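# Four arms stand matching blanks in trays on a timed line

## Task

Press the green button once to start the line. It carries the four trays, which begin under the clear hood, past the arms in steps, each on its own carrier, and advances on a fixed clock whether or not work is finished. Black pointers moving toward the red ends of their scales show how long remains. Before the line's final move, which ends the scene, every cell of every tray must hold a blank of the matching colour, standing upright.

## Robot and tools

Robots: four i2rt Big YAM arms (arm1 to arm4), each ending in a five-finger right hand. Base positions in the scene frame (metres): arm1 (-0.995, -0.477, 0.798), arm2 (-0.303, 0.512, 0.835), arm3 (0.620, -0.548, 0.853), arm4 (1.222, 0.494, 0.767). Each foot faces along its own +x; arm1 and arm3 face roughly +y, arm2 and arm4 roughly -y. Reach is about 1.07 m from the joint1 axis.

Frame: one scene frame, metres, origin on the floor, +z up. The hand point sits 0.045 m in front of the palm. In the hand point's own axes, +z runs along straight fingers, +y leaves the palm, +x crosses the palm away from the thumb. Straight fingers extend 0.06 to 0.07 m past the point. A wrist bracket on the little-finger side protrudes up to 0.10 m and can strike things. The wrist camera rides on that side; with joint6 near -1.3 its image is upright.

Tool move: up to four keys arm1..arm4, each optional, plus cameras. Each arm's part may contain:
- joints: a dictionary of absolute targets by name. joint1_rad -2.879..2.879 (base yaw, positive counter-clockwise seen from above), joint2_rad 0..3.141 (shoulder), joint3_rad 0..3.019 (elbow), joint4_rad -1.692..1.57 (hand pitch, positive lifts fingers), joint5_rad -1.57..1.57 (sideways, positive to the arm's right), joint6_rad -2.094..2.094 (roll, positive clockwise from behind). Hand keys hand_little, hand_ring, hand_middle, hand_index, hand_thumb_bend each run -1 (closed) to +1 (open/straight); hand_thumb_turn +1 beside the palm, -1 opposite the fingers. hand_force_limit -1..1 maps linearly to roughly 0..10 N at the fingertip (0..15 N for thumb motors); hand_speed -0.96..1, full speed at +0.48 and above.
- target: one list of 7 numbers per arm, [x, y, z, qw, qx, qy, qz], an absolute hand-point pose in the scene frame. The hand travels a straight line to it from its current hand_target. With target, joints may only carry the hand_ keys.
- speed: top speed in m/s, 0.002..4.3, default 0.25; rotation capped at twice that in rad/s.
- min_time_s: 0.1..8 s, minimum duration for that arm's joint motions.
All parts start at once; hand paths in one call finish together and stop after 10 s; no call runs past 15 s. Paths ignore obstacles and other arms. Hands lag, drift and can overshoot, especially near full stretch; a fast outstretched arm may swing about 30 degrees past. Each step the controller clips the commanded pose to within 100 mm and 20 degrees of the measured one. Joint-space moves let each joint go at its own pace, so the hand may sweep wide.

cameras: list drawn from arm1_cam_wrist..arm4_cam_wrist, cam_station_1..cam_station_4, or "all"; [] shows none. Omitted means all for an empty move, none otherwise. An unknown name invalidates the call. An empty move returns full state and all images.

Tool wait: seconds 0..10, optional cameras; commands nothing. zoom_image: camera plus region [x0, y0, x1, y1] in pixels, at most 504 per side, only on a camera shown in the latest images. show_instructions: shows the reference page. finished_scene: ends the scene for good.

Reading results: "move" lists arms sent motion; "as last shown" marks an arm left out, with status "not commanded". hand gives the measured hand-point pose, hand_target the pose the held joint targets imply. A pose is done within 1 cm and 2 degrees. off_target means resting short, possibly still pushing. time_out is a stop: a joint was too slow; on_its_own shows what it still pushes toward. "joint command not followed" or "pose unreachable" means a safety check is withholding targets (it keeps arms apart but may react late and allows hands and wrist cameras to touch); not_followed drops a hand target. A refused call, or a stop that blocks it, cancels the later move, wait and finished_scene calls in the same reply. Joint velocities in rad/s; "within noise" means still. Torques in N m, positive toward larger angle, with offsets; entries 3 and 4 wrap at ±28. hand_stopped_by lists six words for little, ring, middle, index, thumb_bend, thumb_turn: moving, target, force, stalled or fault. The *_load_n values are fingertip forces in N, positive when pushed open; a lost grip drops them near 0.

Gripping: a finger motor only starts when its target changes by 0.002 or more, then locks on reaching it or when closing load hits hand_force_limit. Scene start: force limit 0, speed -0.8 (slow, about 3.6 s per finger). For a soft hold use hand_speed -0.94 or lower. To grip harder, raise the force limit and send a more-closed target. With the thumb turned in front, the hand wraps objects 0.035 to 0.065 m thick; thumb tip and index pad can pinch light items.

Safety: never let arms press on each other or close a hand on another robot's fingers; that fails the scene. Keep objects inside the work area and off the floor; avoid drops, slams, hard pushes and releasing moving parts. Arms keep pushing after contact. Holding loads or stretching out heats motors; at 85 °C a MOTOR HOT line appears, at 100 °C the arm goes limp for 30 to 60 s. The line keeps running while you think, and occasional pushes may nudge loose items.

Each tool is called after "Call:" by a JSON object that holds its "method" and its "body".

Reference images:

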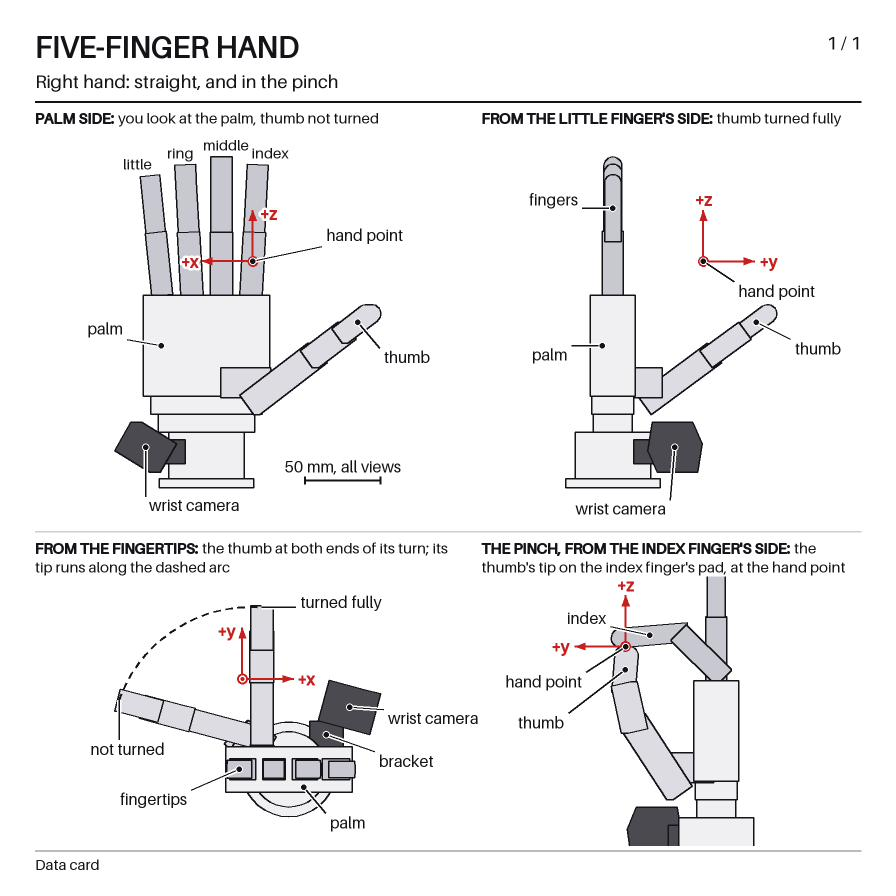

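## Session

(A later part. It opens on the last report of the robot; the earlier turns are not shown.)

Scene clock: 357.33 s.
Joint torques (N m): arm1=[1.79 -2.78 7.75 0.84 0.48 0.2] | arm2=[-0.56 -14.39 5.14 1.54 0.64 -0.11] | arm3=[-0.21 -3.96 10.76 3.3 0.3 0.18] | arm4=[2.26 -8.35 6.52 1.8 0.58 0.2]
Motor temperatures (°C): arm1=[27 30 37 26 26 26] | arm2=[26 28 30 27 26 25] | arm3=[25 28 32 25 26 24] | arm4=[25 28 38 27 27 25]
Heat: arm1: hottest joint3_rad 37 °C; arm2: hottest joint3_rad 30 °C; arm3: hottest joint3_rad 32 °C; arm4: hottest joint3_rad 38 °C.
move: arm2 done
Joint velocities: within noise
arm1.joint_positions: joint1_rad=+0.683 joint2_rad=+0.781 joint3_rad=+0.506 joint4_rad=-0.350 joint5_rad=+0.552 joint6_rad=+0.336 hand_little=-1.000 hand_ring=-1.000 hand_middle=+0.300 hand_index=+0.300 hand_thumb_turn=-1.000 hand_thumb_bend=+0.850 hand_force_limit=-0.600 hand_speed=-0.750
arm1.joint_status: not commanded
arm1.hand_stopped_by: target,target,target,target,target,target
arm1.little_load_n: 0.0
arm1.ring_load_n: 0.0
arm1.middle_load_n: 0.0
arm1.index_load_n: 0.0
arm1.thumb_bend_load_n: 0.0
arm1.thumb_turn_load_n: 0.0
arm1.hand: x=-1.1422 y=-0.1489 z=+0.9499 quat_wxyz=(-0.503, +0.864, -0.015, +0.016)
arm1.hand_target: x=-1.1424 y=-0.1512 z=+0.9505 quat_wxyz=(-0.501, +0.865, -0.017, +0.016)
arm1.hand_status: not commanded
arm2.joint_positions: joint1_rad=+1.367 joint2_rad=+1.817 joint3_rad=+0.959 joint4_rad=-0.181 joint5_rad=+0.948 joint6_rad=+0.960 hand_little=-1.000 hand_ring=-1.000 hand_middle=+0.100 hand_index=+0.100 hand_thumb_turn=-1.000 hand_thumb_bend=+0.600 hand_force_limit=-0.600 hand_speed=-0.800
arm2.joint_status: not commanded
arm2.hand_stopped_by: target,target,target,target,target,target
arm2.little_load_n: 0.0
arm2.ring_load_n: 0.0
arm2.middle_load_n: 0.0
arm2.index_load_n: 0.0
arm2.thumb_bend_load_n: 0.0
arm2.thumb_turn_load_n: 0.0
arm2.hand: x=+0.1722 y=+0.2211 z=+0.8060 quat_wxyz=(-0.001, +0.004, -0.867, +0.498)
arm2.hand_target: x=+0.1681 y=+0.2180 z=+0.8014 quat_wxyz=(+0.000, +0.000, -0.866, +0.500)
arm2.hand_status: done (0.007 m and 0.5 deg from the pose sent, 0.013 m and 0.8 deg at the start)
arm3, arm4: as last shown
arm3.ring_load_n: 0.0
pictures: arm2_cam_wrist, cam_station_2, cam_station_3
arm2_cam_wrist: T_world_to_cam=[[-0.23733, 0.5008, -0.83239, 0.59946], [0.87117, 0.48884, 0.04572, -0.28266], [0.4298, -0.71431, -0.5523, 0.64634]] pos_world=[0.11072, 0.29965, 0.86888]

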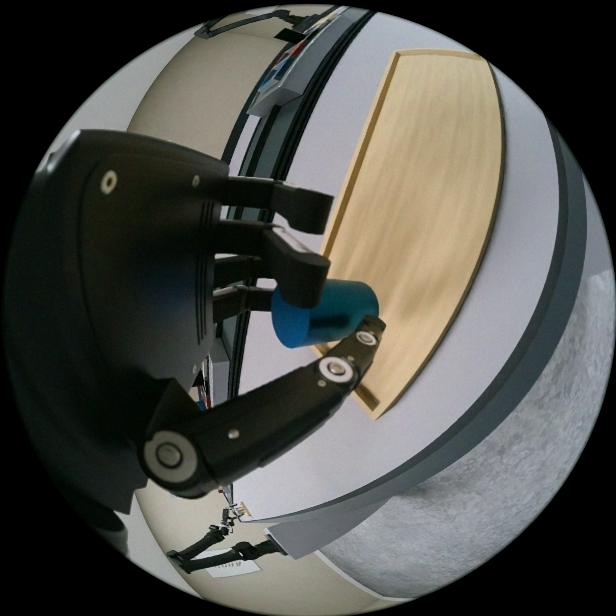

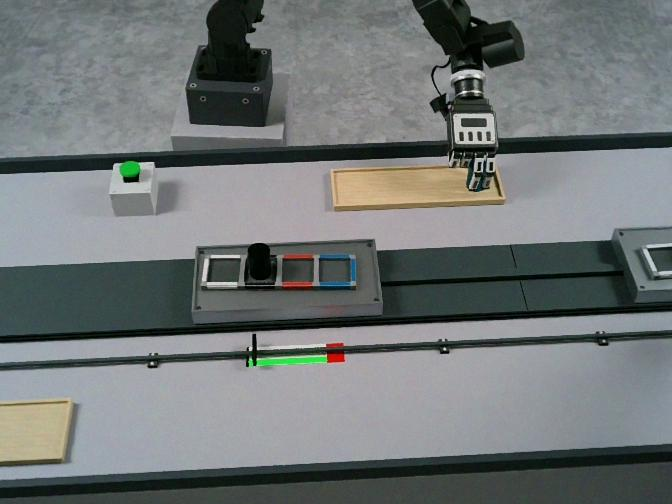

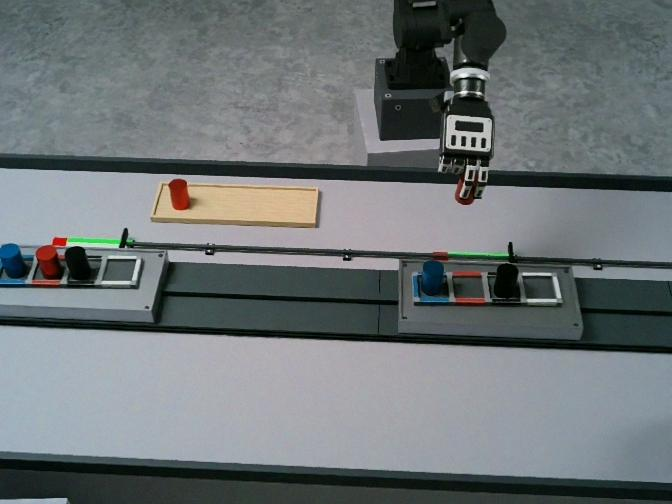

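Call:
{"method": "move", "body": {"arm2": {"joints": {"hand_thumb_bend": 0.1, "hand_speed": -0.9}}, "arm4": {"joints": {"hand_thumb_bend": 0.6, "hand_index": 0.1, "hand_middle": 0.1, "hand_speed": -0.7}}, "arm3": {"target": [0.515, 0.010, 0.905, 0.5, -0.866, 0, 0], "speed": 0.12}, "cameras": ["cam_station_3", "cam_station_4", "arm2_cam_wrist"]}}

Call:
{"method": "zoom_image", "body": {"camera": "cam_station_3", "region": [400, 225, 520, 325]}}

Call:
{"method": "zoom_image", "body": {"camera": "cam_station_4", "region": [340, 140, 460, 240]}}

Call:
{"method": "zoom_image", "body": {"camera": "cam_station_4", "region": [140, 250, 320, 350]}}

Scene clock: 360.37 s.
Joint torques (N m): arm1=[1.79 -2.84 7.75 0.83 0.48 0.2] | arm2=[-0.56 -14.39 5.14 1.54 0.64 -0.11] | arm3=[-1.55 -8.59 9.44 3.34 0.04 0.11] | arm4=[2.84 -8.7 6.56 1.8 0.59 0.21]
Motor temperatures (°C): arm1=[27 30 37 26 26 26] | arm2=[26 28 29 27 26 25] | arm3=[25 28 32 25 26 24] | arm4=[25 28 38 27 27 25]
Heat: arm1: hottest joint3_rad 37 °C; arm2: hottest joint3_rad 29 °C; arm3: hottest joint3_rad 32 °C; arm4: hottest joint3_rad 38 °C.
move: arm2 off_target; arm3 off_target; arm4 done
Joint velocities: within noise
arm1: as last shown
arm2.joint_positions: joint1_rad=+1.367 joint2_rad=+1.817 joint3_rad=+0.959 joint4_rad=-0.181 joint5_rad=+0.948 joint6_rad=+0.960 hand_little=-1.000 hand_ring=-1.000 hand_middle=+0.100 hand_index=+0.100 hand_thumb_turn=-1.000 hand_thumb_bend=+0.396 hand_force_limit=-0.600 hand_speed=-0.900
arm2.joint_status: hand_thumb_bend off_target (ended at +0.396, target +0.100); the others done
arm2.hand_stopped_by: target,target,target,target,force,target
arm2.little_load_n: 0.0
arm2.ring_load_n: 0.0
arm2.middle_load_n: 1.0
arm2.index_load_n: 1.0
arm2.thumb_bend_load_n: 3.0
arm2.thumb_turn_load_n: 0.5
arm2.hand: x=+0.1722 y=+0.2211 z=+0.8060 quat_wxyz=(-0.001, +0.004, -0.867, +0.498)
arm2.hand_target: x=+0.1681 y=+0.2180 z=+0.8014 quat_wxyz=(+0.000, +0.000, -0.866, +0.500)
arm2.hand_status: not commanded
arm3.joint_positions: joint1_rad=+0.074 joint2_rad=+1.584 joint3_rad=+0.741 joint4_rad=+0.222 joint5_rad=+0.148 joint6_rad=+0.088 hand_little=-1.000 hand_ring=-1.000 hand_middle=+0.100 hand_index=+0.073 hand_thumb_turn=-1.000 hand_thumb_bend=+0.382 hand_force_limit=-0.500 hand_speed=-0.900
arm3.joint_status: not commanded
arm3.hand_stopped_by: target,target,force,force,force,target
arm3.little_load_n: 0.0
arm3.ring_load_n: 0.0
arm3.middle_load_n: 3.0
arm3.index_load_n: 2.5
arm3.thumb_bend_load_n: 5.5
arm3.thumb_turn_load_n: 0.0
arm3.hand: x=+0.5161 y=-0.0220 z=+0.8777 quat_wxyz=(-0.467, +0.884, +0.010, +0.007)
arm3.hand_target: x=+0.5149 y=+0.0070 z=+0.9046 quat_wxyz=(-0.499, +0.866, -0.001, +0.000)
arm3.hand_status: off_target (0.042 m and 4.5 deg from the pose sent, 0.153 m and 6.2 deg at the start)
arm4.joint_positions: joint1_rad=+0.995 joint2_rad=+1.317 joint3_rad=+0.557 joint4_rad=-0.155 joint5_rad=+0.883 joint6_rad=+0.773 hand_little=-1.000 hand_ring=-1.000 hand_middle=+0.100 hand_index=+0.100 hand_thumb_turn=-1.000 hand_thumb_bend=+0.600 hand_force_limit=-0.600 hand_speed=-0.700
arm4.joint_status: all done
arm4.hand_stopped_by: target,target,target,target,target,target
arm4.little_load_n: -0.5
arm4.ring_load_n: 0.0
arm4.middle_load_n: 0.0
arm4.index_load_n: 0.0
arm4.thumb_bend_load_n: 0.0
arm4.thumb_turn_load_n: 0.0
arm4.hand: x=+1.5307 y=+0.2132 z=+0.8092 quat_wxyz=(+0.005, +0.003, -0.867, +0.498)
arm4.hand_target: x=+1.5318 y=+0.2143 z=+0.8067 quat_wxyz=(+0.000, -0.001, -0.866, +0.500)
arm4.hand_status: not commanded
pictures: arm2_cam_wrist, cam_station_3, cam_station_4
arm2_cam_wrist: T_world_to_cam=[[-0.23733, 0.5008, -0.83239, 0.59946], [0.87117, 0.48884, 0.04572, -0.28266], [0.4298, -0.71431, -0.5523, 0.64634]] pos_world=[0.11072, 0.29965, 0.86888]

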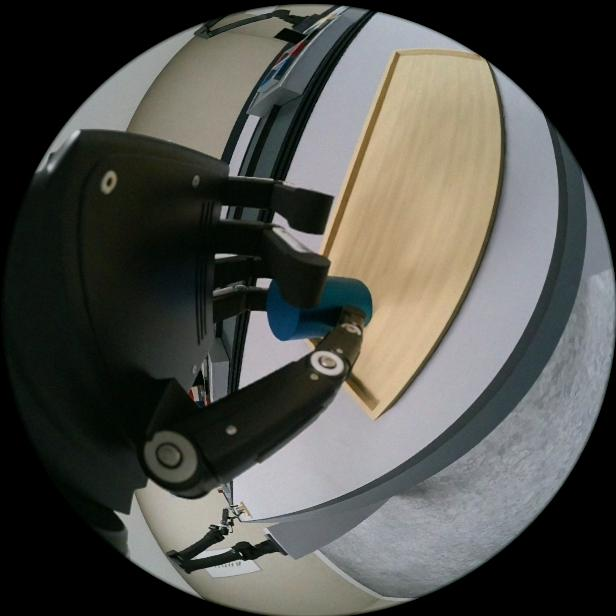

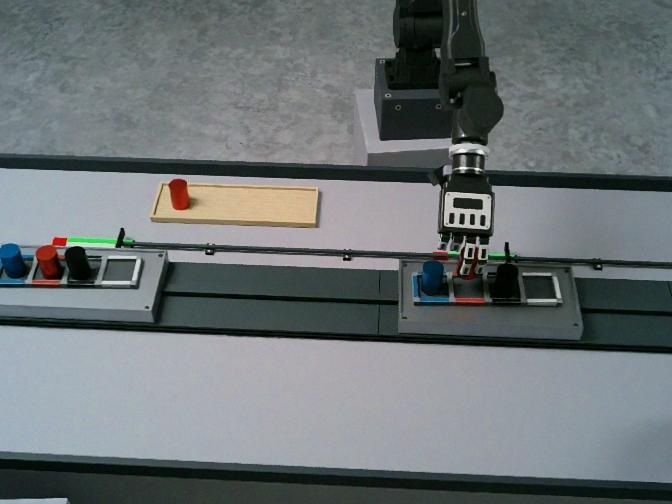

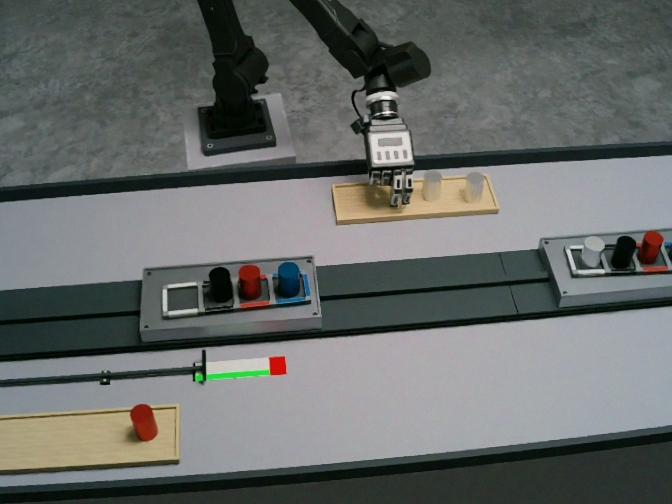

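Scaled by 4.200.

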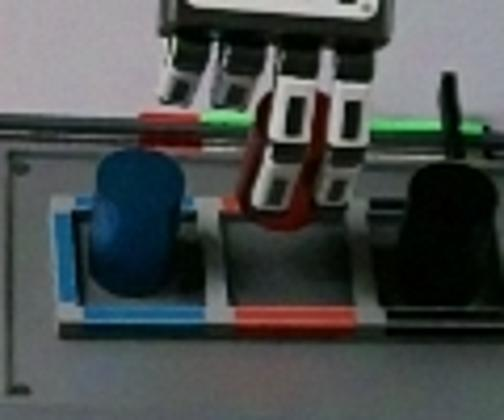

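Scaled by 4.200.

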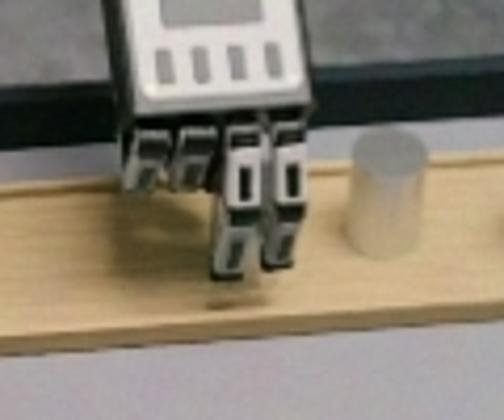

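Scaled by 2.800.

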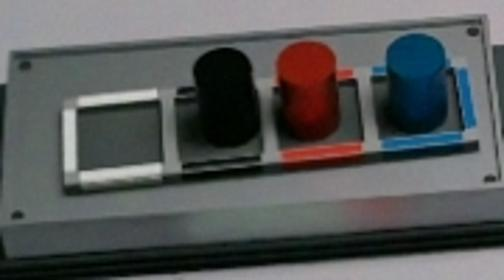

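Call:
{"method": "move", "body": {"arm2": {"joints": {"hand_index": -0.2, "hand_middle": -0.2, "hand_speed": -0.9}}, "arm4": {"joints": {"hand_thumb_bend": 0.1, "hand_speed": -0.9}}, "arm3": {"target": [0.508, -0.014, 0.867, 0.5, -0.866, 0, 0], "speed": 0.1}, "cameras": ["cam_station_3"]}}

Call:
{"method": "zoom_image", "body": {"camera": "cam_station_3", "region": [400, 225, 520, 325]}}

Scene clock: 363.20 s.
Joint torques (N m): arm1=[1.85 -2.84 7.75 0.83 0.48 0.2] | arm2=[-0.56 -14.39 5.12 1.54 0.64 -0.11] | arm3=[0.15 -8.88 5.6 3.41 0.26 0.22] | arm4=[2.43 -7.71 6.45 1.77 0.62 0.17]
Motor temperatures (°C): arm1=[27 30 37 26 26 26] | arm2=[26 28 29 27 26 25] | arm3=[25 28 32 25 26 24] | arm4=[25 28 38 27 27 25]
Heat: arm1: hottest joint3_rad 37 °C; arm2: hottest joint3_rad 29 °C; arm3: hottest joint3_rad 32 °C; arm4: hottest joint3_rad 38 °C.
move: arm2 off_target; arm3 off_target; arm4 off_target
Joint velocities: within noise
arm1: as last shown
arm1.ring_load_n: 0.5
arm2.joint_positions: joint1_rad=+1.367 joint2_rad=+1.817 joint3_rad=+0.959 joint4_rad=-0.181 joint5_rad=+0.948 joint6_rad=+0.961 hand_little=-1.000 hand_ring=-1.000 hand_middle=+0.092 hand_index=+0.083 hand_thumb_turn=-1.000 hand_thumb_bend=+0.397 hand_force_limit=-0.600 hand_speed=-0.900
arm2.joint_status: hand_middle off_target (ended at +0.092, target -0.200); hand_index off_target (ended at +0.083, target -0.200); the others done
arm2.hand_stopped_by: target,target,force,force,force,target
arm2.little_load_n: 0.0
arm2.ring_load_n: 0.0
arm2.middle_load_n: 1.5
arm2.index_load_n: 3.5
arm2.thumb_bend_load_n: 6.0
arm2.thumb_turn_load_n: 0.0
arm2.hand: x=+0.1723 y=+0.2211 z=+0.8060 quat_wxyz=(-0.002, +0.003, -0.867, +0.498)
arm2.hand_target: x=+0.1682 y=+0.2180 z=+0.8014 quat_wxyz=(+0.000, -0.001, -0.866, +0.500)
arm2.hand_status: not commanded
arm3.joint_positions: joint1_rad=+0.075 joint2_rad=+1.634 joint3_rad=+0.704 joint4_rad=+0.354 joint5_rad=+0.165 joint6_rad=+0.088 hand_little=-1.000 hand_ring=-1.000 hand_middle=+0.100 hand_index=+0.073 hand_thumb_turn=-1.000 hand_thumb_bend=+0.382 hand_force_limit=-0.500 hand_speed=-0.900
arm3.joint_status: not commanded
arm3.hand_stopped_by: target,target,force,force,force,target
arm3.little_load_n: 0.0
arm3.ring_load_n: 0.0
arm3.middle_load_n: 3.0
arm3.index_load_n: 2.5
arm3.thumb_bend_load_n: 5.5
arm3.thumb_turn_load_n: 0.0
arm3.hand: x=+0.5183 y=-0.0192 z=+0.8610 quat_wxyz=(-0.487, +0.873, +0.004, +0.010)
arm3.hand_target: x=+0.5110 y=-0.0133 z=+0.8679 quat_wxyz=(-0.501, +0.866, -0.001, +0.002)
arm3.hand_status: off_target (0.013 m and 2.1 deg from the pose sent, 0.016 m and 4.5 deg at the start)
arm4.joint_positions: joint1_rad=+1.003 joint2_rad=+1.317 joint3_rad=+0.557 joint4_rad=-0.155 joint5_rad=+0.883 joint6_rad=+0.773 hand_little=-1.000 hand_ring=-1.000 hand_middle=+0.100 hand_index=+0.100 hand_thumb_turn=-1.000 hand_thumb_bend=+0.387 hand_force_limit=-0.600 hand_speed=-0.900
arm4.joint_status: hand_thumb_bend off_target (ended at +0.387, target +0.100); the others done
arm4.hand_stopped_by: target,target,target,target,force,target
arm4.little_load_n: 0.0
arm4.ring_load_n: 0.0
arm4.middle_load_n: 0.0
arm4.index_load_n: 3.5
arm4.thumb_bend_load_n: 3.5
arm4.thumb_turn_load_n: 0.0
arm4.hand: x=+1.5328 y=+0.2156 z=+0.8092 quat_wxyz=(+0.003, +0.007, -0.867, +0.498)
arm4.hand_target: x=+1.5340 y=+0.2166 z=+0.8067 quat_wxyz=(-0.002, +0.002, -0.866, +0.500)
arm4.hand_status: not commanded

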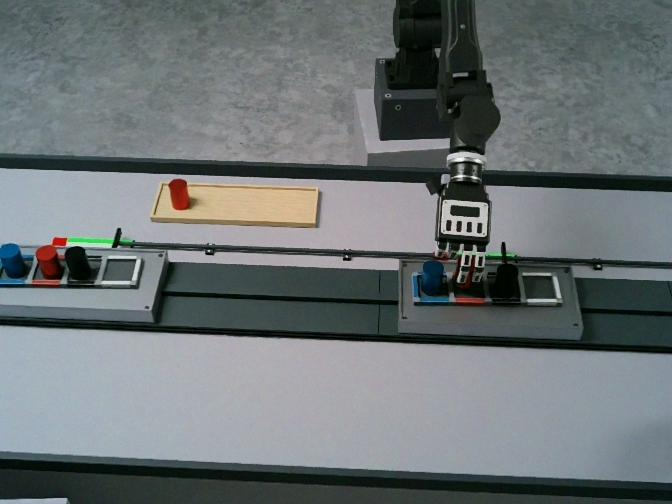

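Scaled by 4.200.

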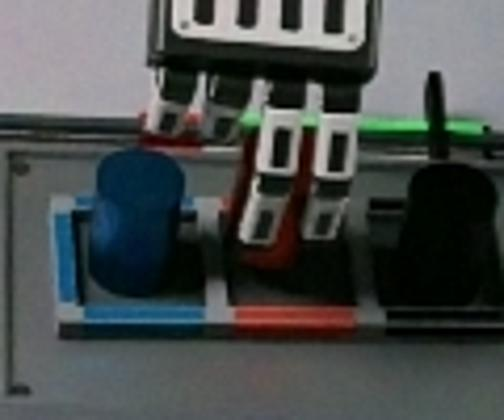

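Call:
{"method": "move", "body": {"arm2": {"target": [0.168, 0.218, 0.95, 0, 0, -0.866, 0.5], "speed": 0.12}, "arm4": {"joints": {"hand_index": -0.2, "hand_middle": -0.2, "hand_speed": -0.9}}, "arm3": {"target": [0.500, -0.014, 0.870, 0.5, -0.866, 0, 0], "speed": 0.1}, "cameras": ["cam_station_3", "arm2_cam_wrist"]}}

Call:
{"method": "move", "body": {"arm2": {"target": [-0.104, 0.11, 0.96, 0, 0, -0.866, 0.5], "speed": 0.11}}}

Call:
{"method": "zoom_image", "body": {"camera": "cam_station_3", "region": [400, 225, 520, 325]}}

Scene clock: 365.67 s.
Joint torques (N m): arm1=[1.85 -2.78 7.75 0.84 0.48 0.2] | arm2=[-0.62 -14.1 12.44 0.06 0.64 -0.15] | arm3=[0.15 -9.11 6.09 2.81 0.27 0.22] | arm4=[2.02 -7.65 6.75 1.95 0.57 0.25]
Motor temperatures (°C): arm1=[27 30 37 26 26 26] | arm2=[26 28 29 27 26 25] | arm3=[25 28 32 26 26 24] | arm4=[25 28 38 27 27 25]
Heat: arm1: hottest joint3_rad 37 °C; arm2: hottest joint3_rad 29 °C; arm3: hottest joint3_rad 32 °C; arm4: hottest joint3_rad 38 °C.
move: arm2 off_target; arm3 off_target; arm4 off_target
Joint velocities: within noise
arm1: as last shown
arm1.ring_load_n: 0.0
arm2.joint_positions: joint1_rad=+1.367 joint2_rad=+1.571 joint3_rad=+1.032 joint4_rad=-0.540 joint5_rad=+0.948 joint6_rad=+0.958 hand_little=-1.000 hand_ring=-1.000 hand_middle=+0.092 hand_index=+0.083 hand_thumb_turn=-1.000 hand_thumb_bend=+0.397 hand_force_limit=-0.600 hand_speed=-0.900
arm2.joint_status: not commanded
arm2.hand_stopped_by: target,target,force,force,force,target
arm2.little_load_n: 0.0
arm2.ring_load_n: 0.5
arm2.middle_load_n: 1.5
arm2.index_load_n: 3.5
arm2.thumb_bend_load_n: 6.0
arm2.thumb_turn_load_n: 0.0
arm2.hand: x=+0.1546 y=+0.2277 z=+0.9227 quat_wxyz=(+0.016, +0.014, -0.870, +0.492)
arm2.hand_target: x=+0.1685 y=+0.2181 z=+0.9481 quat_wxyz=(+0.001, +0.001, -0.866, +0.500)
arm2.hand_status: off_target (0.032 m and 2.6 deg from the pose sent, 0.144 m and 0.5 deg at the start)
arm3.joint_positions: joint1_rad=+0.092 joint2_rad=+1.634 joint3_rad=+0.704 joint4_rad=+0.354 joint5_rad=+0.180 joint6_rad=+0.099 hand_little=-1.000 hand_ring=-1.000 hand_middle=+0.100 hand_index=+0.073 hand_thumb_turn=-1.000 hand_thumb_bend=+0.382 hand_force_limit=-0.500 hand_speed=-0.900
arm3.joint_status: not commanded
arm3.hand_stopped_by: target,target,force,force,force,target
arm3.little_load_n: 0.0
arm3.ring_load_n: 0.0
arm3.middle_load_n: 2.5
arm3.index_load_n: 2.5
arm3.thumb_bend_load_n: 5.5
arm3.thumb_turn_load_n: 0.0
arm3.hand: x=+0.5117 y=-0.0202 z=+0.8612 quat_wxyz=(-0.488, +0.873, +0.003, +0.010)
arm3.hand_target: x=+0.5041 y=-0.0132 z=+0.8699 quat_wxyz=(-0.500, +0.866, -0.002, +0.002)
arm3.hand_status: off_target (0.016 m and 2.0 deg from the pose sent, 0.021 m and 2.1 deg at the start)
arm4.joint_positions: joint1_rad=+1.003 joint2_rad=+1.319 joint3_rad=+0.557 joint4_rad=-0.155 joint5_rad=+0.883 joint6_rad=+0.775 hand_little=-1.000 hand_ring=-1.000 hand_middle=+0.083 hand_index=+0.100 hand_thumb_turn=-1.000 hand_thumb_bend=+0.387 hand_force_limit=-0.600 hand_speed=-0.900
arm4.joint_status: hand_middle off_target (ended at +0.083, target -0.200); hand_index off_target (ended at +0.100, target -0.200); the others done
arm4.hand_stopped_by: target,target,force,force,force,target
arm4.little_load_n: 0.5
arm4.ring_load_n: 0.0
arm4.middle_load_n: 1.5
arm4.index_load_n: 3.5
arm4.thumb_bend_load_n: 4.0
arm4.thumb_turn_load_n: 0.5
arm4.hand: x=+1.5328 y=+0.2156 z=+0.8087 quat_wxyz=(+0.003, +0.006, -0.867, +0.498)
arm4.hand_target: x=+1.5339 y=+0.2166 z=+0.8062 quat_wxyz=(-0.002, +0.002, -0.866, +0.500)
arm4.hand_status: not commanded
pictures: arm2_cam_wrist, cam_station_3
arm2_cam_wrist: T_world_to_cam=[[-0.26979, 0.51144, -0.81587, 0.67651], [0.87208, 0.48902, 0.01817, -0.25065], [0.40827, -0.7066, -0.57795, 0.74837]] pos_world=[0.09557, 0.30537, 0.98902]

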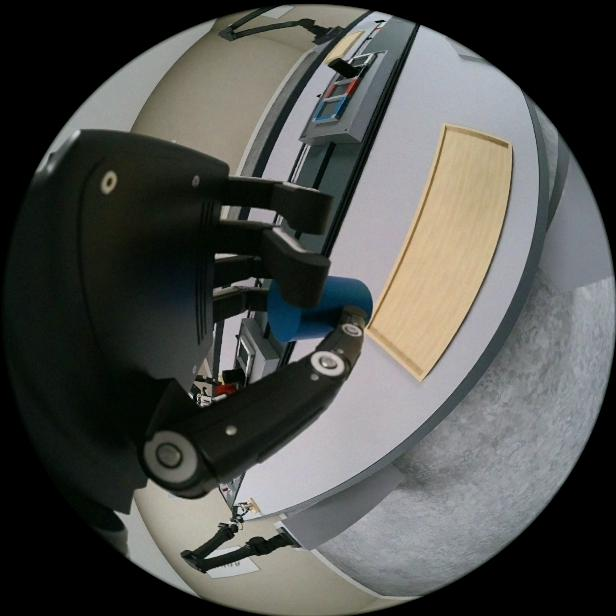

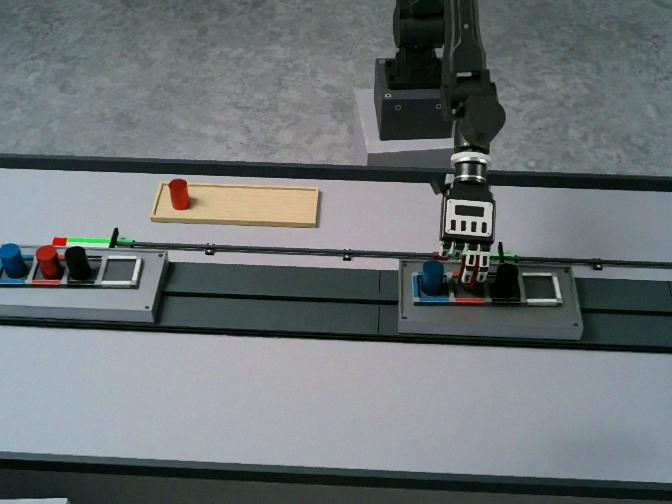

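Scene clock: 369.07 s.
Joint torques (N m): arm1=[1.85 -2.84 7.75 0.83 0.48 0.2] | arm2=[-0.26 -7.53 8.27 2.62 0 -0.19] | arm3=[0.15 -9.11 6.08 2.82 0.27 0.22] | arm4=[2.26 -8.47 6.83 1.83 0.59 0.2]
Motor temperatures (°C): arm1=[27 30 37 26 26 26] | arm2=[26 28 29 27 26 25] | arm3=[25 28 32 26 26 24] | arm4=[25 28 37 27 27 25]
Heat: arm1: hottest joint3_rad 37 °C; arm2: hottest joint3_rad 29 °C; arm3: hottest joint3_rad 32 °C; arm4: hottest joint3_rad 37 °C.
move: arm2 off_target
Joint velocities: within noise
arm1, arm3, arm4: as last shown
arm2.joint_positions: joint1_rad=+0.678 joint2_rad=+1.125 joint3_rad=+0.627 joint4_rad=-0.147 joint5_rad=+0.464 joint6_rad=+0.332 hand_little=-1.000 hand_ring=-1.000 hand_middle=+0.092 hand_index=+0.083 hand_thumb_turn=-1.000 hand_thumb_bend=+0.397 hand_force_limit=-0.600 hand_speed=-0.900
arm2.joint_status: not commanded
arm2.hand_stopped_by: target,target,force,force,force,target
arm2.little_load_n: 0.0
arm2.ring_load_n: 0.5
arm2.middle_load_n: 2.0
arm2.index_load_n: 3.5
arm2.thumb_bend_load_n: 6.0
arm2.thumb_turn_load_n: 0.0
arm2.hand: x=-0.1074 y=+0.1110 z=+0.9509 quat_wxyz=(+0.008, -0.004, -0.877, +0.481)
arm2.hand_target: x=-0.1058 y=+0.1071 z=+0.9605 quat_wxyz=(-0.001, -0.007, -0.868, +0.496)
arm2.hand_status: off_target (0.010 m and 2.8 deg from the pose sent, 0.287 m and 2.6 deg at the start)
arm3.middle_load_n: 3.0
arm4.little_load_n: 0.0
arm4.thumb_turn_load_n: 0.0
pictures: none

Scaled by 4.200.
This view is cut from an older image: the scene may have changed since it was taken.

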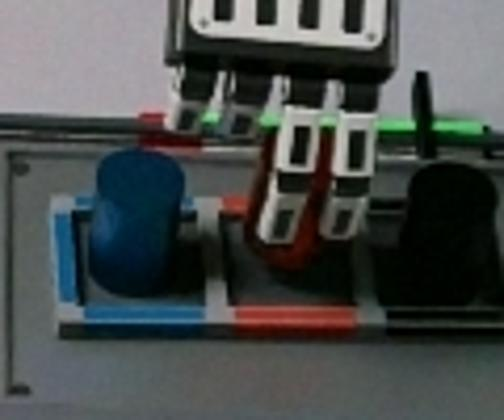

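Call:
{"method": "move", "body": {"arm3": {"target": [0.501, -0.0165, 0.849, 0.5, -0.866, 0, 0], "speed": 0.06}, "arm2": {"target": [-0.110, -0.040, 0.902, 0, 0, -0.866, 0.5], "speed": 0.12}, "arm4": {"target": [1.534, 0.216, 0.95, 0, 0, -0.866, 0.5], "speed": 0.12}, "cameras": ["cam_station_3", "cam_station_2", "arm4_cam_wrist"]}}

Call:
{"method": "zoom_image", "body": {"camera": "cam_station_3", "region": [400, 225, 520, 325]}}

Call:
{"method": "zoom_image", "body": {"camera": "cam_station_2", "region": [270, 210, 390, 310]}}

Scene clock: 371.80 s.
Joint torques (N m): arm1=[1.79 -2.78 7.75 0.83 0.48 0.2] | arm2=[-0.56 -12.16 12.16 2.66 -0.07 -0.2] | arm3=[0.15 -8.7 5.03 3.43 0.25 0.22] | arm4=[2.61 -8.47 13.39 0.65 0.75 0.3]
Motor temperatures (°C): arm1=[27 30 37 26 26 26] | arm2=[26 28 30 27 26 25] | arm3=[25 28 32 26 26 24] | arm4=[25 28 37 27 27 25]
Heat: arm1: hottest joint3_rad 37 °C; arm2: hottest joint3_rad 30 °C; arm3: hottest joint3_rad 32 °C; arm4: hottest joint3_rad 37 °C.
move: arm2 off_target; arm3 done; arm4 off_target
Joint velocities: within noise
arm1: as last shown
arm2.joint_positions: joint1_rad=+0.514 joint2_rad=+1.565 joint3_rad=+0.795 joint4_rad=+0.129 joint5_rad=+0.309 joint6_rad=+0.219 hand_little=-1.000 hand_ring=-1.000 hand_middle=+0.092 hand_index=+0.083 hand_thumb_turn=-1.000 hand_thumb_bend=+0.397 hand_force_limit=-0.600 hand_speed=-0.900
arm2.joint_status: not commanded
arm2.hand_stopped_by: target,target,force,force,force,target
arm2.little_load_n: 0.0
arm2.ring_load_n: 0.5
arm2.middle_load_n: 2.0
arm2.index_load_n: 3.5
arm2.thumb_bend_load_n: 6.0
arm2.thumb_turn_load_n: 0.5
arm2.hand: x=-0.1136 y=-0.0038 z=+0.8699 quat_wxyz=(+0.007, +0.008, -0.886, +0.463)
arm2.hand_target: x=-0.1042 y=-0.0332 z=+0.9015 quat_wxyz=(-0.005, +0.003, -0.867, +0.498)
arm2.hand_status: off_target (0.049 m and 5.0 deg from the pose sent, 0.159 m and 2.8 deg at the start)
arm3.joint_positions: joint1_rad=+0.098 joint2_rad=+1.677 joint3_rad=+0.696 joint4_rad=+0.411 joint5_rad=+0.180 joint6_rad=+0.099 hand_little=-1.000 hand_ring=-1.000 hand_middle=+0.100 hand_index=+0.073 hand_thumb_turn=-1.000 hand_thumb_bend=+0.382 hand_force_limit=-0.500 hand_speed=-0.900
arm3.joint_status: not commanded
arm3.hand_stopped_by: target,target,force,force,force,target
arm3.little_load_n: 0.0
arm3.ring_load_n: 0.0
arm3.middle_load_n: 3.0
arm3.index_load_n: 2.5
arm3.thumb_bend_load_n: 5.0
arm3.thumb_turn_load_n: 0.0
arm3.hand: x=+0.5083 y=-0.0193 z=+0.8469 quat_wxyz=(-0.490, +0.871, +0.006, +0.008)
arm3.hand_target: x=+0.5012 y=-0.0163 z=+0.8493 quat_wxyz=(-0.500, +0.866, +0.000, +0.000)
arm3.hand_status: done (0.008 m and 1.7 deg from the pose sent, 0.017 m and 2.0 deg at the start)
arm4.joint_positions: joint1_rad=+1.003 joint2_rad=+1.090 joint3_rad=+0.735 joint4_rad=-0.624 joint5_rad=+0.883 joint6_rad=+0.775 hand_little=-1.000 hand_ring=-1.000 hand_middle=+0.083 hand_index=+0.100 hand_thumb_turn=-1.000 hand_thumb_bend=+0.387 hand_force_limit=-0.600 hand_speed=-0.900
arm4.joint_status: not commanded
arm4.hand_stopped_by: target,target,force,force,force,target
arm4.little_load_n: 0.0
arm4.ring_load_n: 0.0
arm4.middle_load_n: 1.0
arm4.index_load_n: 3.5
arm4.thumb_bend_load_n: 4.0
arm4.thumb_turn_load_n: 0.0
arm4.hand: x=+1.5167 y=+0.2235 z=+0.9150 quat_wxyz=(+0.027, +0.020, -0.874, +0.485)
arm4.hand_target: x=+1.5342 y=+0.2160 z=+0.9490 quat_wxyz=(+0.000, +0.001, -0.866, +0.500)
arm4.hand_status: off_target (0.040 m and 4.3 deg from the pose sent, 0.141 m and 0.8 deg at the start)
pictures: arm4_cam_wrist, cam_station_2, cam_station_3
arm4_cam_wrist: T_world_to_cam=[[-0.34898, 0.44228, -0.8262, 1.19178], [0.82483, 0.56344, -0.04678, -1.33183], [0.44482, -0.6978, -0.56143, 0.10713]] pos_world=[1.46679, 0.29807, 0.98249]

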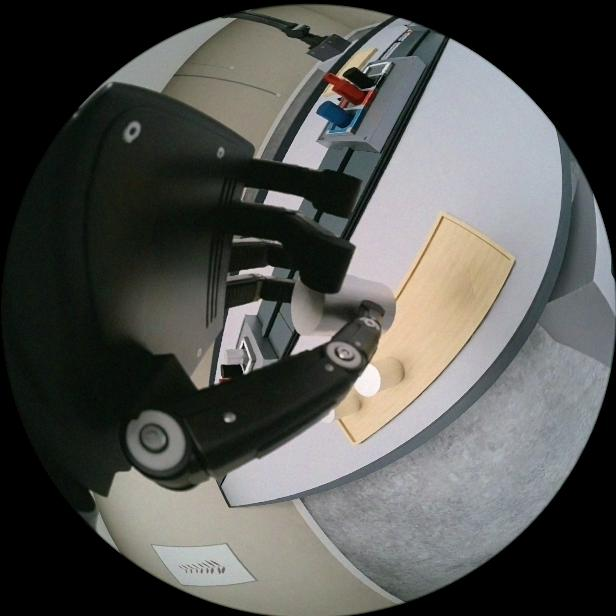

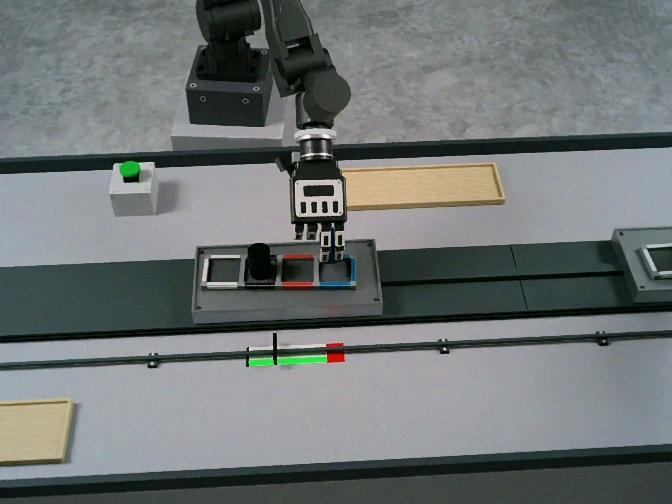

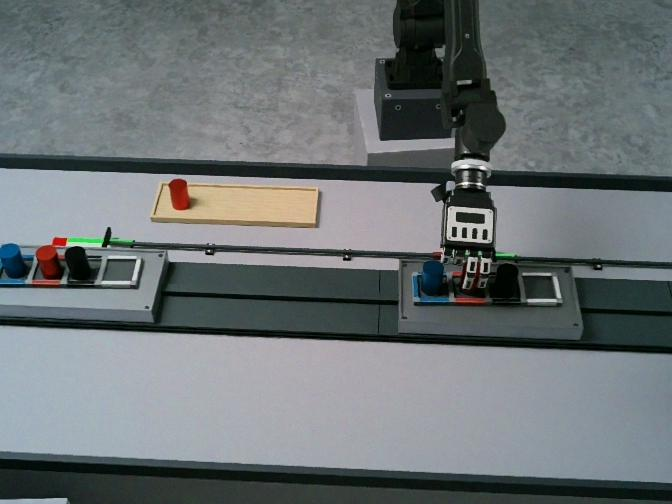

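Scaled by 4.200.

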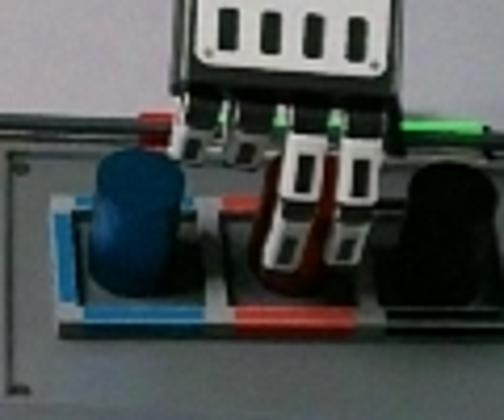

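Scaled by 4.200.

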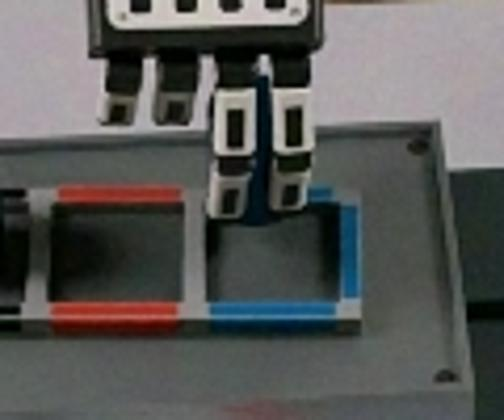

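Call:
{"method": "move", "body": {"arm3": {"target": [0.501, -0.0165, 0.838, 0.5, -0.866, 0, 0], "speed": 0.05}, "arm2": {"target": [-0.101, -0.034, 0.880, 0, 0, -0.866, 0.5], "speed": 0.1}, "arm4": {"target": [1.13, 0.10, 0.965, 0, 0, -0.866, 0.5], "speed": 0.13}, "cameras": ["cam_station_3", "cam_station_2", "cam_station_4"]}}

Call:
{"method": "zoom_image", "body": {"camera": "cam_station_3", "region": [400, 225, 520, 325]}}

Call:
{"method": "zoom_image", "body": {"camera": "cam_station_2", "region": [270, 210, 390, 310]}}

Scene clock: 376.47 s.
Joint torques (N m): arm1=[1.79 -2.84 7.73 0.83 0.48 0.2] | arm2=[0.56 -12.22 10.35 2.69 0.24 -0.13] | arm3=[0.21 -8.12 4.51 3.12 0.24 0.2] | arm4=[1.9 -4.54 14.26 2.41 -0.63 -0.02]
Motor temperatures (°C): arm1=[27 30 37 26 26 26] | arm2=[26 28 30 27 26 25] | arm3=[25 28 32 26 26 24] | arm4=[25 28 37 27 27 25]
Heat: arm1: hottest joint3_rad 37 °C; arm2: hottest joint3_rad 30 °C; arm3: hottest joint3_rad 32 °C; arm4: hottest joint3_rad 37 °C.
move: arm2 off_target; arm3 done; arm4 off_target
Joint velocities: within noise
arm1: as last shown
arm2.joint_positions: joint1_rad=+0.514 joint2_rad=+1.608 joint3_rad=+0.795 joint4_rad=+0.192 joint5_rad=+0.323 joint6_rad=+0.219 hand_little=-1.000 hand_ring=-1.000 hand_middle=+0.092 hand_index=+0.083 hand_thumb_turn=-1.000 hand_thumb_bend=+0.397 hand_force_limit=-0.600 hand_speed=-0.900
arm2.joint_status: not commanded
arm2.hand_stopped_by: target,target,force,force,force,target
arm2.little_load_n: 0.0
arm2.ring_load_n: 0.0
arm2.middle_load_n: 1.5
arm2.index_load_n: 3.5
arm2.thumb_bend_load_n: 6.0
arm2.thumb_turn_load_n: 0.5
arm2.hand: x=-0.1131 y=-0.0125 z=+0.8591 quat_wxyz=(+0.010, +0.003, -0.881, +0.473)
arm2.hand_target: x=-0.1010 y=-0.0327 z=+0.8803 quat_wxyz=(-0.001, +0.000, -0.866, +0.500)
arm2.hand_status: off_target (0.032 m and 3.8 deg from the pose sent, 0.034 m and 5.0 deg at the start)
arm3.joint_positions: joint1_rad=+0.098 joint2_rad=+1.699 joint3_rad=+0.696 joint4_rad=+0.456 joint5_rad=+0.180 joint6_rad=+0.102 hand_little=-1.000 hand_ring=-1.000 hand_middle=+0.100 hand_index=+0.073 hand_thumb_turn=-1.000 hand_thumb_bend=+0.382 hand_force_limit=-0.500 hand_speed=-0.900
arm3.joint_status: not commanded
arm3.hand_stopped_by: target,target,force,force,force,target
arm3.little_load_n: 0.0
arm3.ring_load_n: 0.0
arm3.middle_load_n: 2.5
arm3.index_load_n: 2.5
arm3.thumb_bend_load_n: 5.0
arm3.thumb_turn_load_n: 0.0
arm3.hand: x=+0.5070 y=-0.0139 z=+0.8448 quat_wxyz=(-0.500, +0.866, +0.003, +0.006)
arm3.hand_target: x=+0.5010 y=-0.0166 z=+0.8381 quat_wxyz=(-0.500, +0.866, +0.000, +0.000)
arm3.hand_status: done (0.009 m and 0.7 deg from the pose sent, 0.012 m and 1.7 deg at the start)
arm4.joint_positions: joint1_rad=-0.551 joint2_rad=+0.916 joint3_rad=+0.629 joint4_rad=-0.377 joint5_rad=-0.367 joint6_rad=-0.192 hand_little=-1.000 hand_ring=-1.000 hand_middle=+0.083 hand_index=+0.100 hand_thumb_turn=-1.000 hand_thumb_bend=+0.387 hand_force_limit=-0.600 hand_speed=-0.900
arm4.joint_status: not commanded
arm4.hand_stopped_by: target,target,force,force,force,target
arm4.little_load_n: 0.0
arm4.ring_load_n: 0.0
arm4.middle_load_n: 1.0
arm4.index_load_n: 3.5
arm4.thumb_bend_load_n: 4.0
arm4.thumb_turn_load_n: 0.0
arm4.hand: x=+1.1413 y=+0.1250 z=+0.9264 quat_wxyz=(-0.021, -0.033, -0.887, +0.460)
arm4.hand_target: x=+1.1301 y=+0.1020 z=+0.9656 quat_wxyz=(-0.005, -0.017, -0.867, +0.497)
arm4.hand_status: off_target (0.047 m and 6.9 deg from the pose sent, 0.409 m and 4.3 deg at the start)
pictures: cam_station_2, cam_station_3, cam_station_4

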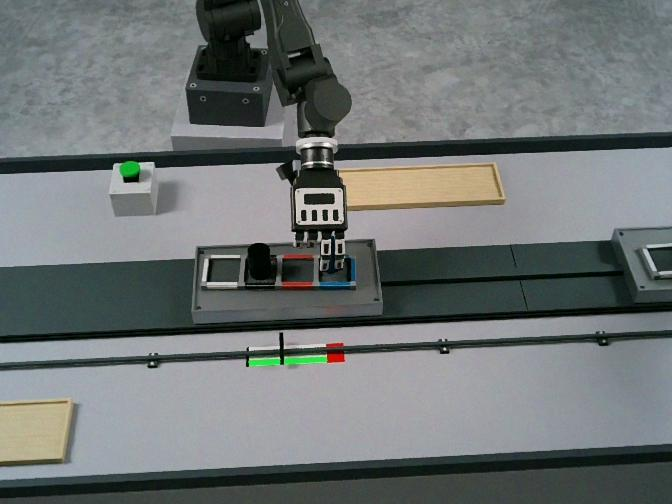

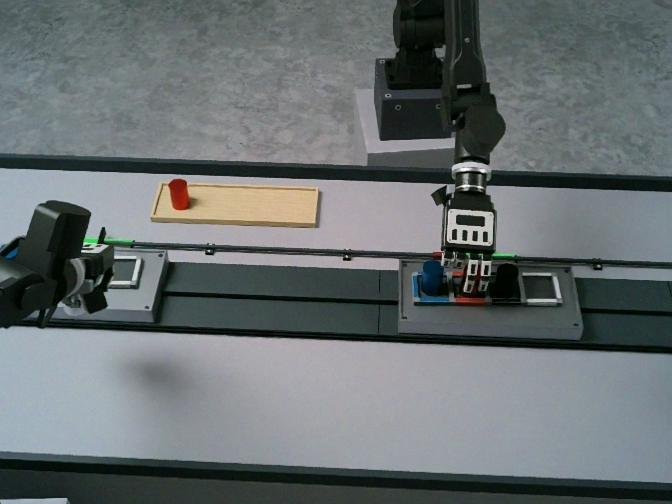

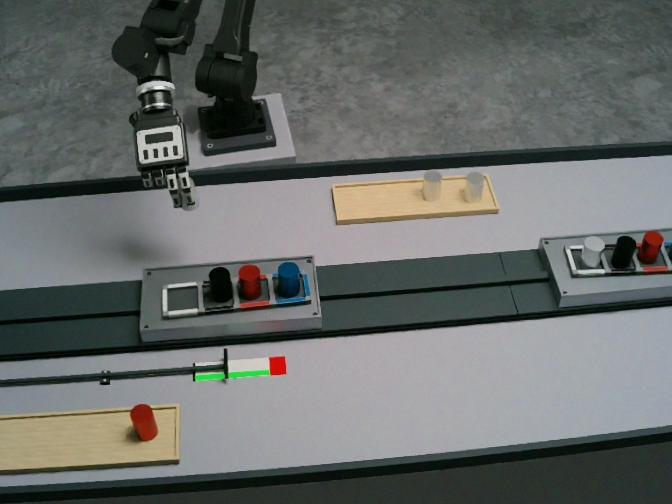

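Scaled by 4.200.

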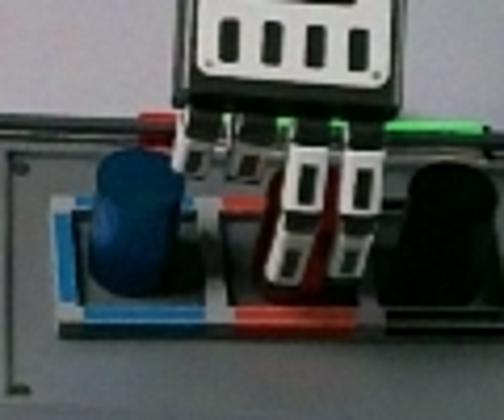

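Scaled by 4.200.

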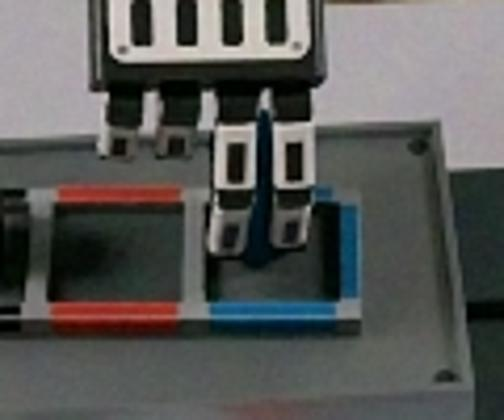

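Call:
{"method": "move", "body": {"arm3": {"joints": {"hand_thumb_bend": 0.5, "hand_speed": -0.9}}, "arm2": {"target": [-0.094, -0.036, 0.884, 0, 0, -0.866, 0.5], "speed": 0.08}, "arm4": {"target": [1.127, -0.03, 0.925, 0, 0, -0.866, 0.5], "speed": 0.12}, "cameras": ["cam_station_3", "cam_station_2", "cam_station_4"]}}

Call:
{"method": "zoom_image", "body": {"camera": "cam_station_2", "region": [270, 210, 390, 310]}}

Call:
{"method": "zoom_image", "body": {"camera": "cam_station_4", "region": [120, 220, 240, 320]}}

Scene clock: 379.00 s.
Joint torques (N m): arm1=[1.79 -2.84 7.75 0.83 0.48 0.2] | arm2=[0.56 -12.28 11.77 1.98 0.25 -0.06] | arm3=[0.15 -8.29 4.49 3.11 0.21 0.2] | arm4=[1.79 -10.99 13.39 2.54 -0.1 0.33]
Motor temperatures (°C): arm1=[27 30 37 26 26 26] | arm2=[26 28 30 27 26 25] | arm3=[25 28 32 26 26 24] | arm4=[25 28 38 27 27 25]
Heat: arm1: hottest joint3_rad 37 °C; arm2: hottest joint3_rad 30 °C; arm3: hottest joint3_rad 32 °C; arm4: hottest joint3_rad 38 °C.
move: arm2 off_target; arm3 done; arm4 off_target
Joint velocities: within noise
arm1: as last shown
arm2.joint_positions: joint1_rad=+0.514 joint2_rad=+1.608 joint3_rad=+0.795 joint4_rad=+0.192 joint5_rad=+0.335 joint6_rad=+0.219 hand_little=-1.000 hand_ring=-1.000 hand_middle=+0.092 hand_index=+0.083 hand_thumb_turn=-1.000 hand_thumb_bend=+0.397 hand_force_limit=-0.600 hand_speed=-0.900
arm2.joint_status: not commanded
arm2.hand_stopped_by: target,target,force,force,force,target
arm2.little_load_n: 0.0
arm2.ring_load_n: 0.0
arm2.middle_load_n: 1.5
arm2.index_load_n: 3.5
arm2.thumb_bend_load_n: 6.0
arm2.thumb_turn_load_n: 0.0
arm2.hand: x=-0.1155 y=-0.0132 z=+0.8593 quat_wxyz=(+0.015, +0.000, -0.880, +0.474)
arm2.hand_target: x=-0.1014 y=-0.0370 z=+0.8845 quat_wxyz=(+0.003, -0.005, -0.866, +0.500)
arm2.hand_status: off_target (0.040 m and 3.8 deg from the pose sent, 0.039 m and 3.8 deg at the start)
arm3.joint_positions: joint1_rad=+0.098 joint2_rad=+1.700 joint3_rad=+0.696 joint4_rad=+0.456 joint5_rad=+0.182 joint6_rad=+0.102 hand_little=-1.000 hand_ring=-1.000 hand_middle=+0.100 hand_index=+0.073 hand_thumb_turn=-1.000 hand_thumb_bend=+0.500 hand_force_limit=-0.500 hand_speed=-0.900
arm3.joint_status: all done
arm3.hand_stopped_by: target,target,force,force,target,target
arm3.little_load_n: 0.5
arm3.ring_load_n: 0.0
arm3.middle_load_n: 0.5
arm3.index_load_n: 0.0
arm3.thumb_bend_load_n: 0.0
arm3.thumb_turn_load_n: 0.0
arm3.hand: x=+0.5074 y=-0.0140 z=+0.8440 quat_wxyz=(-0.500, +0.866, +0.003, +0.006)
arm3.hand_target: x=+0.5012 y=-0.0164 z=+0.8385 quat_wxyz=(-0.500, +0.866, +0.000, +0.000)
arm3.hand_status: not commanded
arm4.joint_positions: joint1_rad=-0.427 joint2_rad=+1.322 joint3_rad=+0.801 joint4_rad=-0.119 joint5_rad=-0.274 joint6_rad=-0.183 hand_little=-1.000 hand_ring=-1.000 hand_middle=+0.083 hand_index=+0.100 hand_thumb_turn=-1.000 hand_thumb_bend=+0.387 hand_force_limit=-0.600 hand_speed=-0.900
arm4.joint_status: not commanded
arm4.hand_stopped_by: target,target,force,force,force,target
arm4.little_load_n: 0.0
arm4.ring_load_n: 0.0
arm4.middle_load_n: 1.0
arm4.index_load_n: 3.5
arm4.thumb_bend_load_n: 4.0
arm4.thumb_turn_load_n: 0.0
arm4.hand: x=+1.1328 y=+0.0045 z=+0.8856 quat_wxyz=(-0.008, -0.001, -0.888, +0.460)
arm4.hand_target: x=+1.1266 y=-0.0257 z=+0.9248 quat_wxyz=(+0.001, +0.000, -0.866, +0.499)
arm4.hand_status: off_target (0.053 m and 5.3 deg from the pose sent, 0.156 m and 6.9 deg at the start)
pictures: cam_station_2, cam_station_3, cam_station_4

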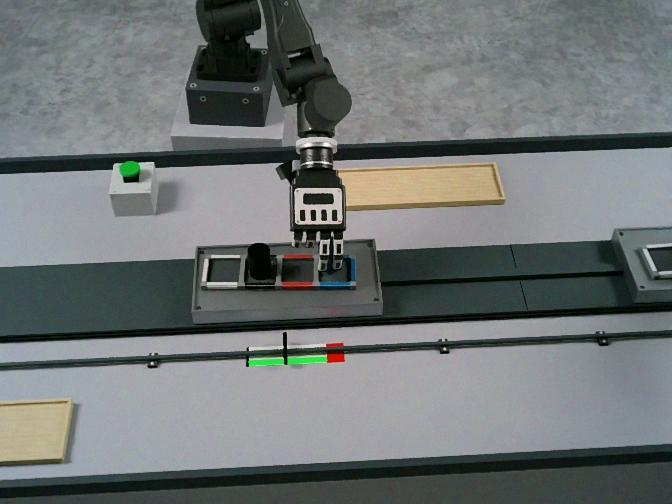

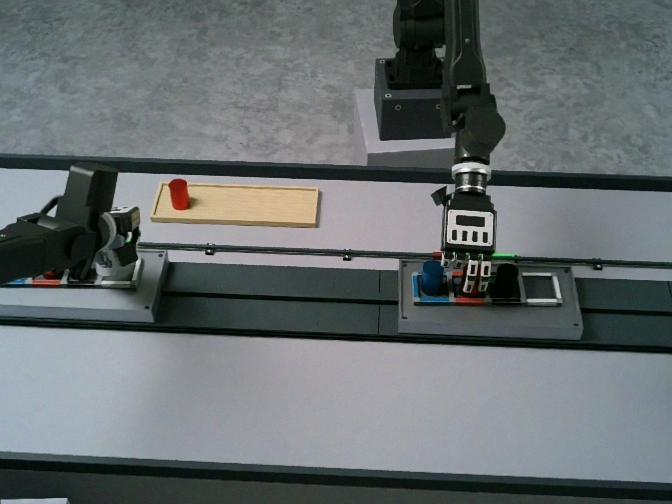

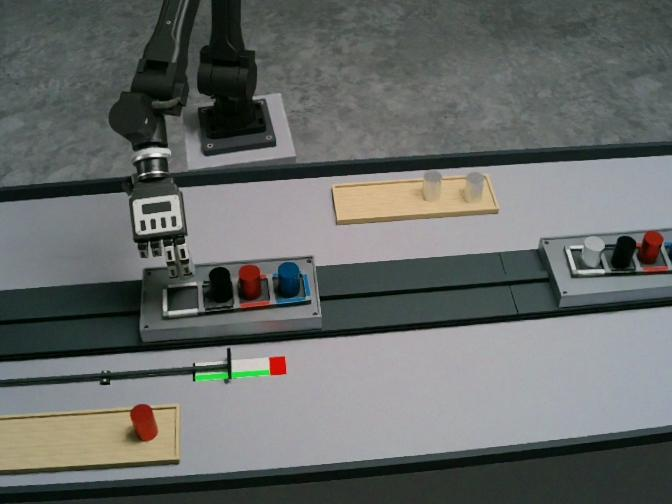

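Scaled by 4.200.

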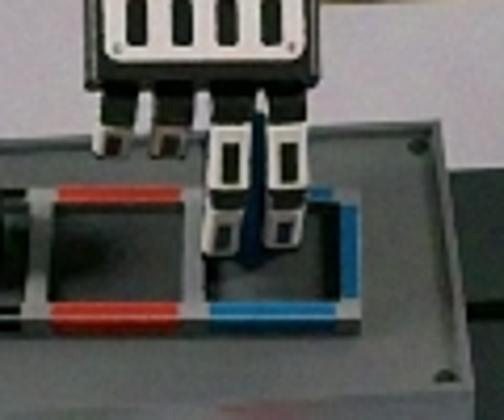

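Scaled by 4.200.

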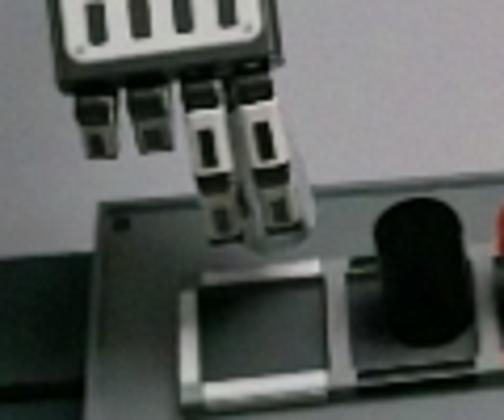

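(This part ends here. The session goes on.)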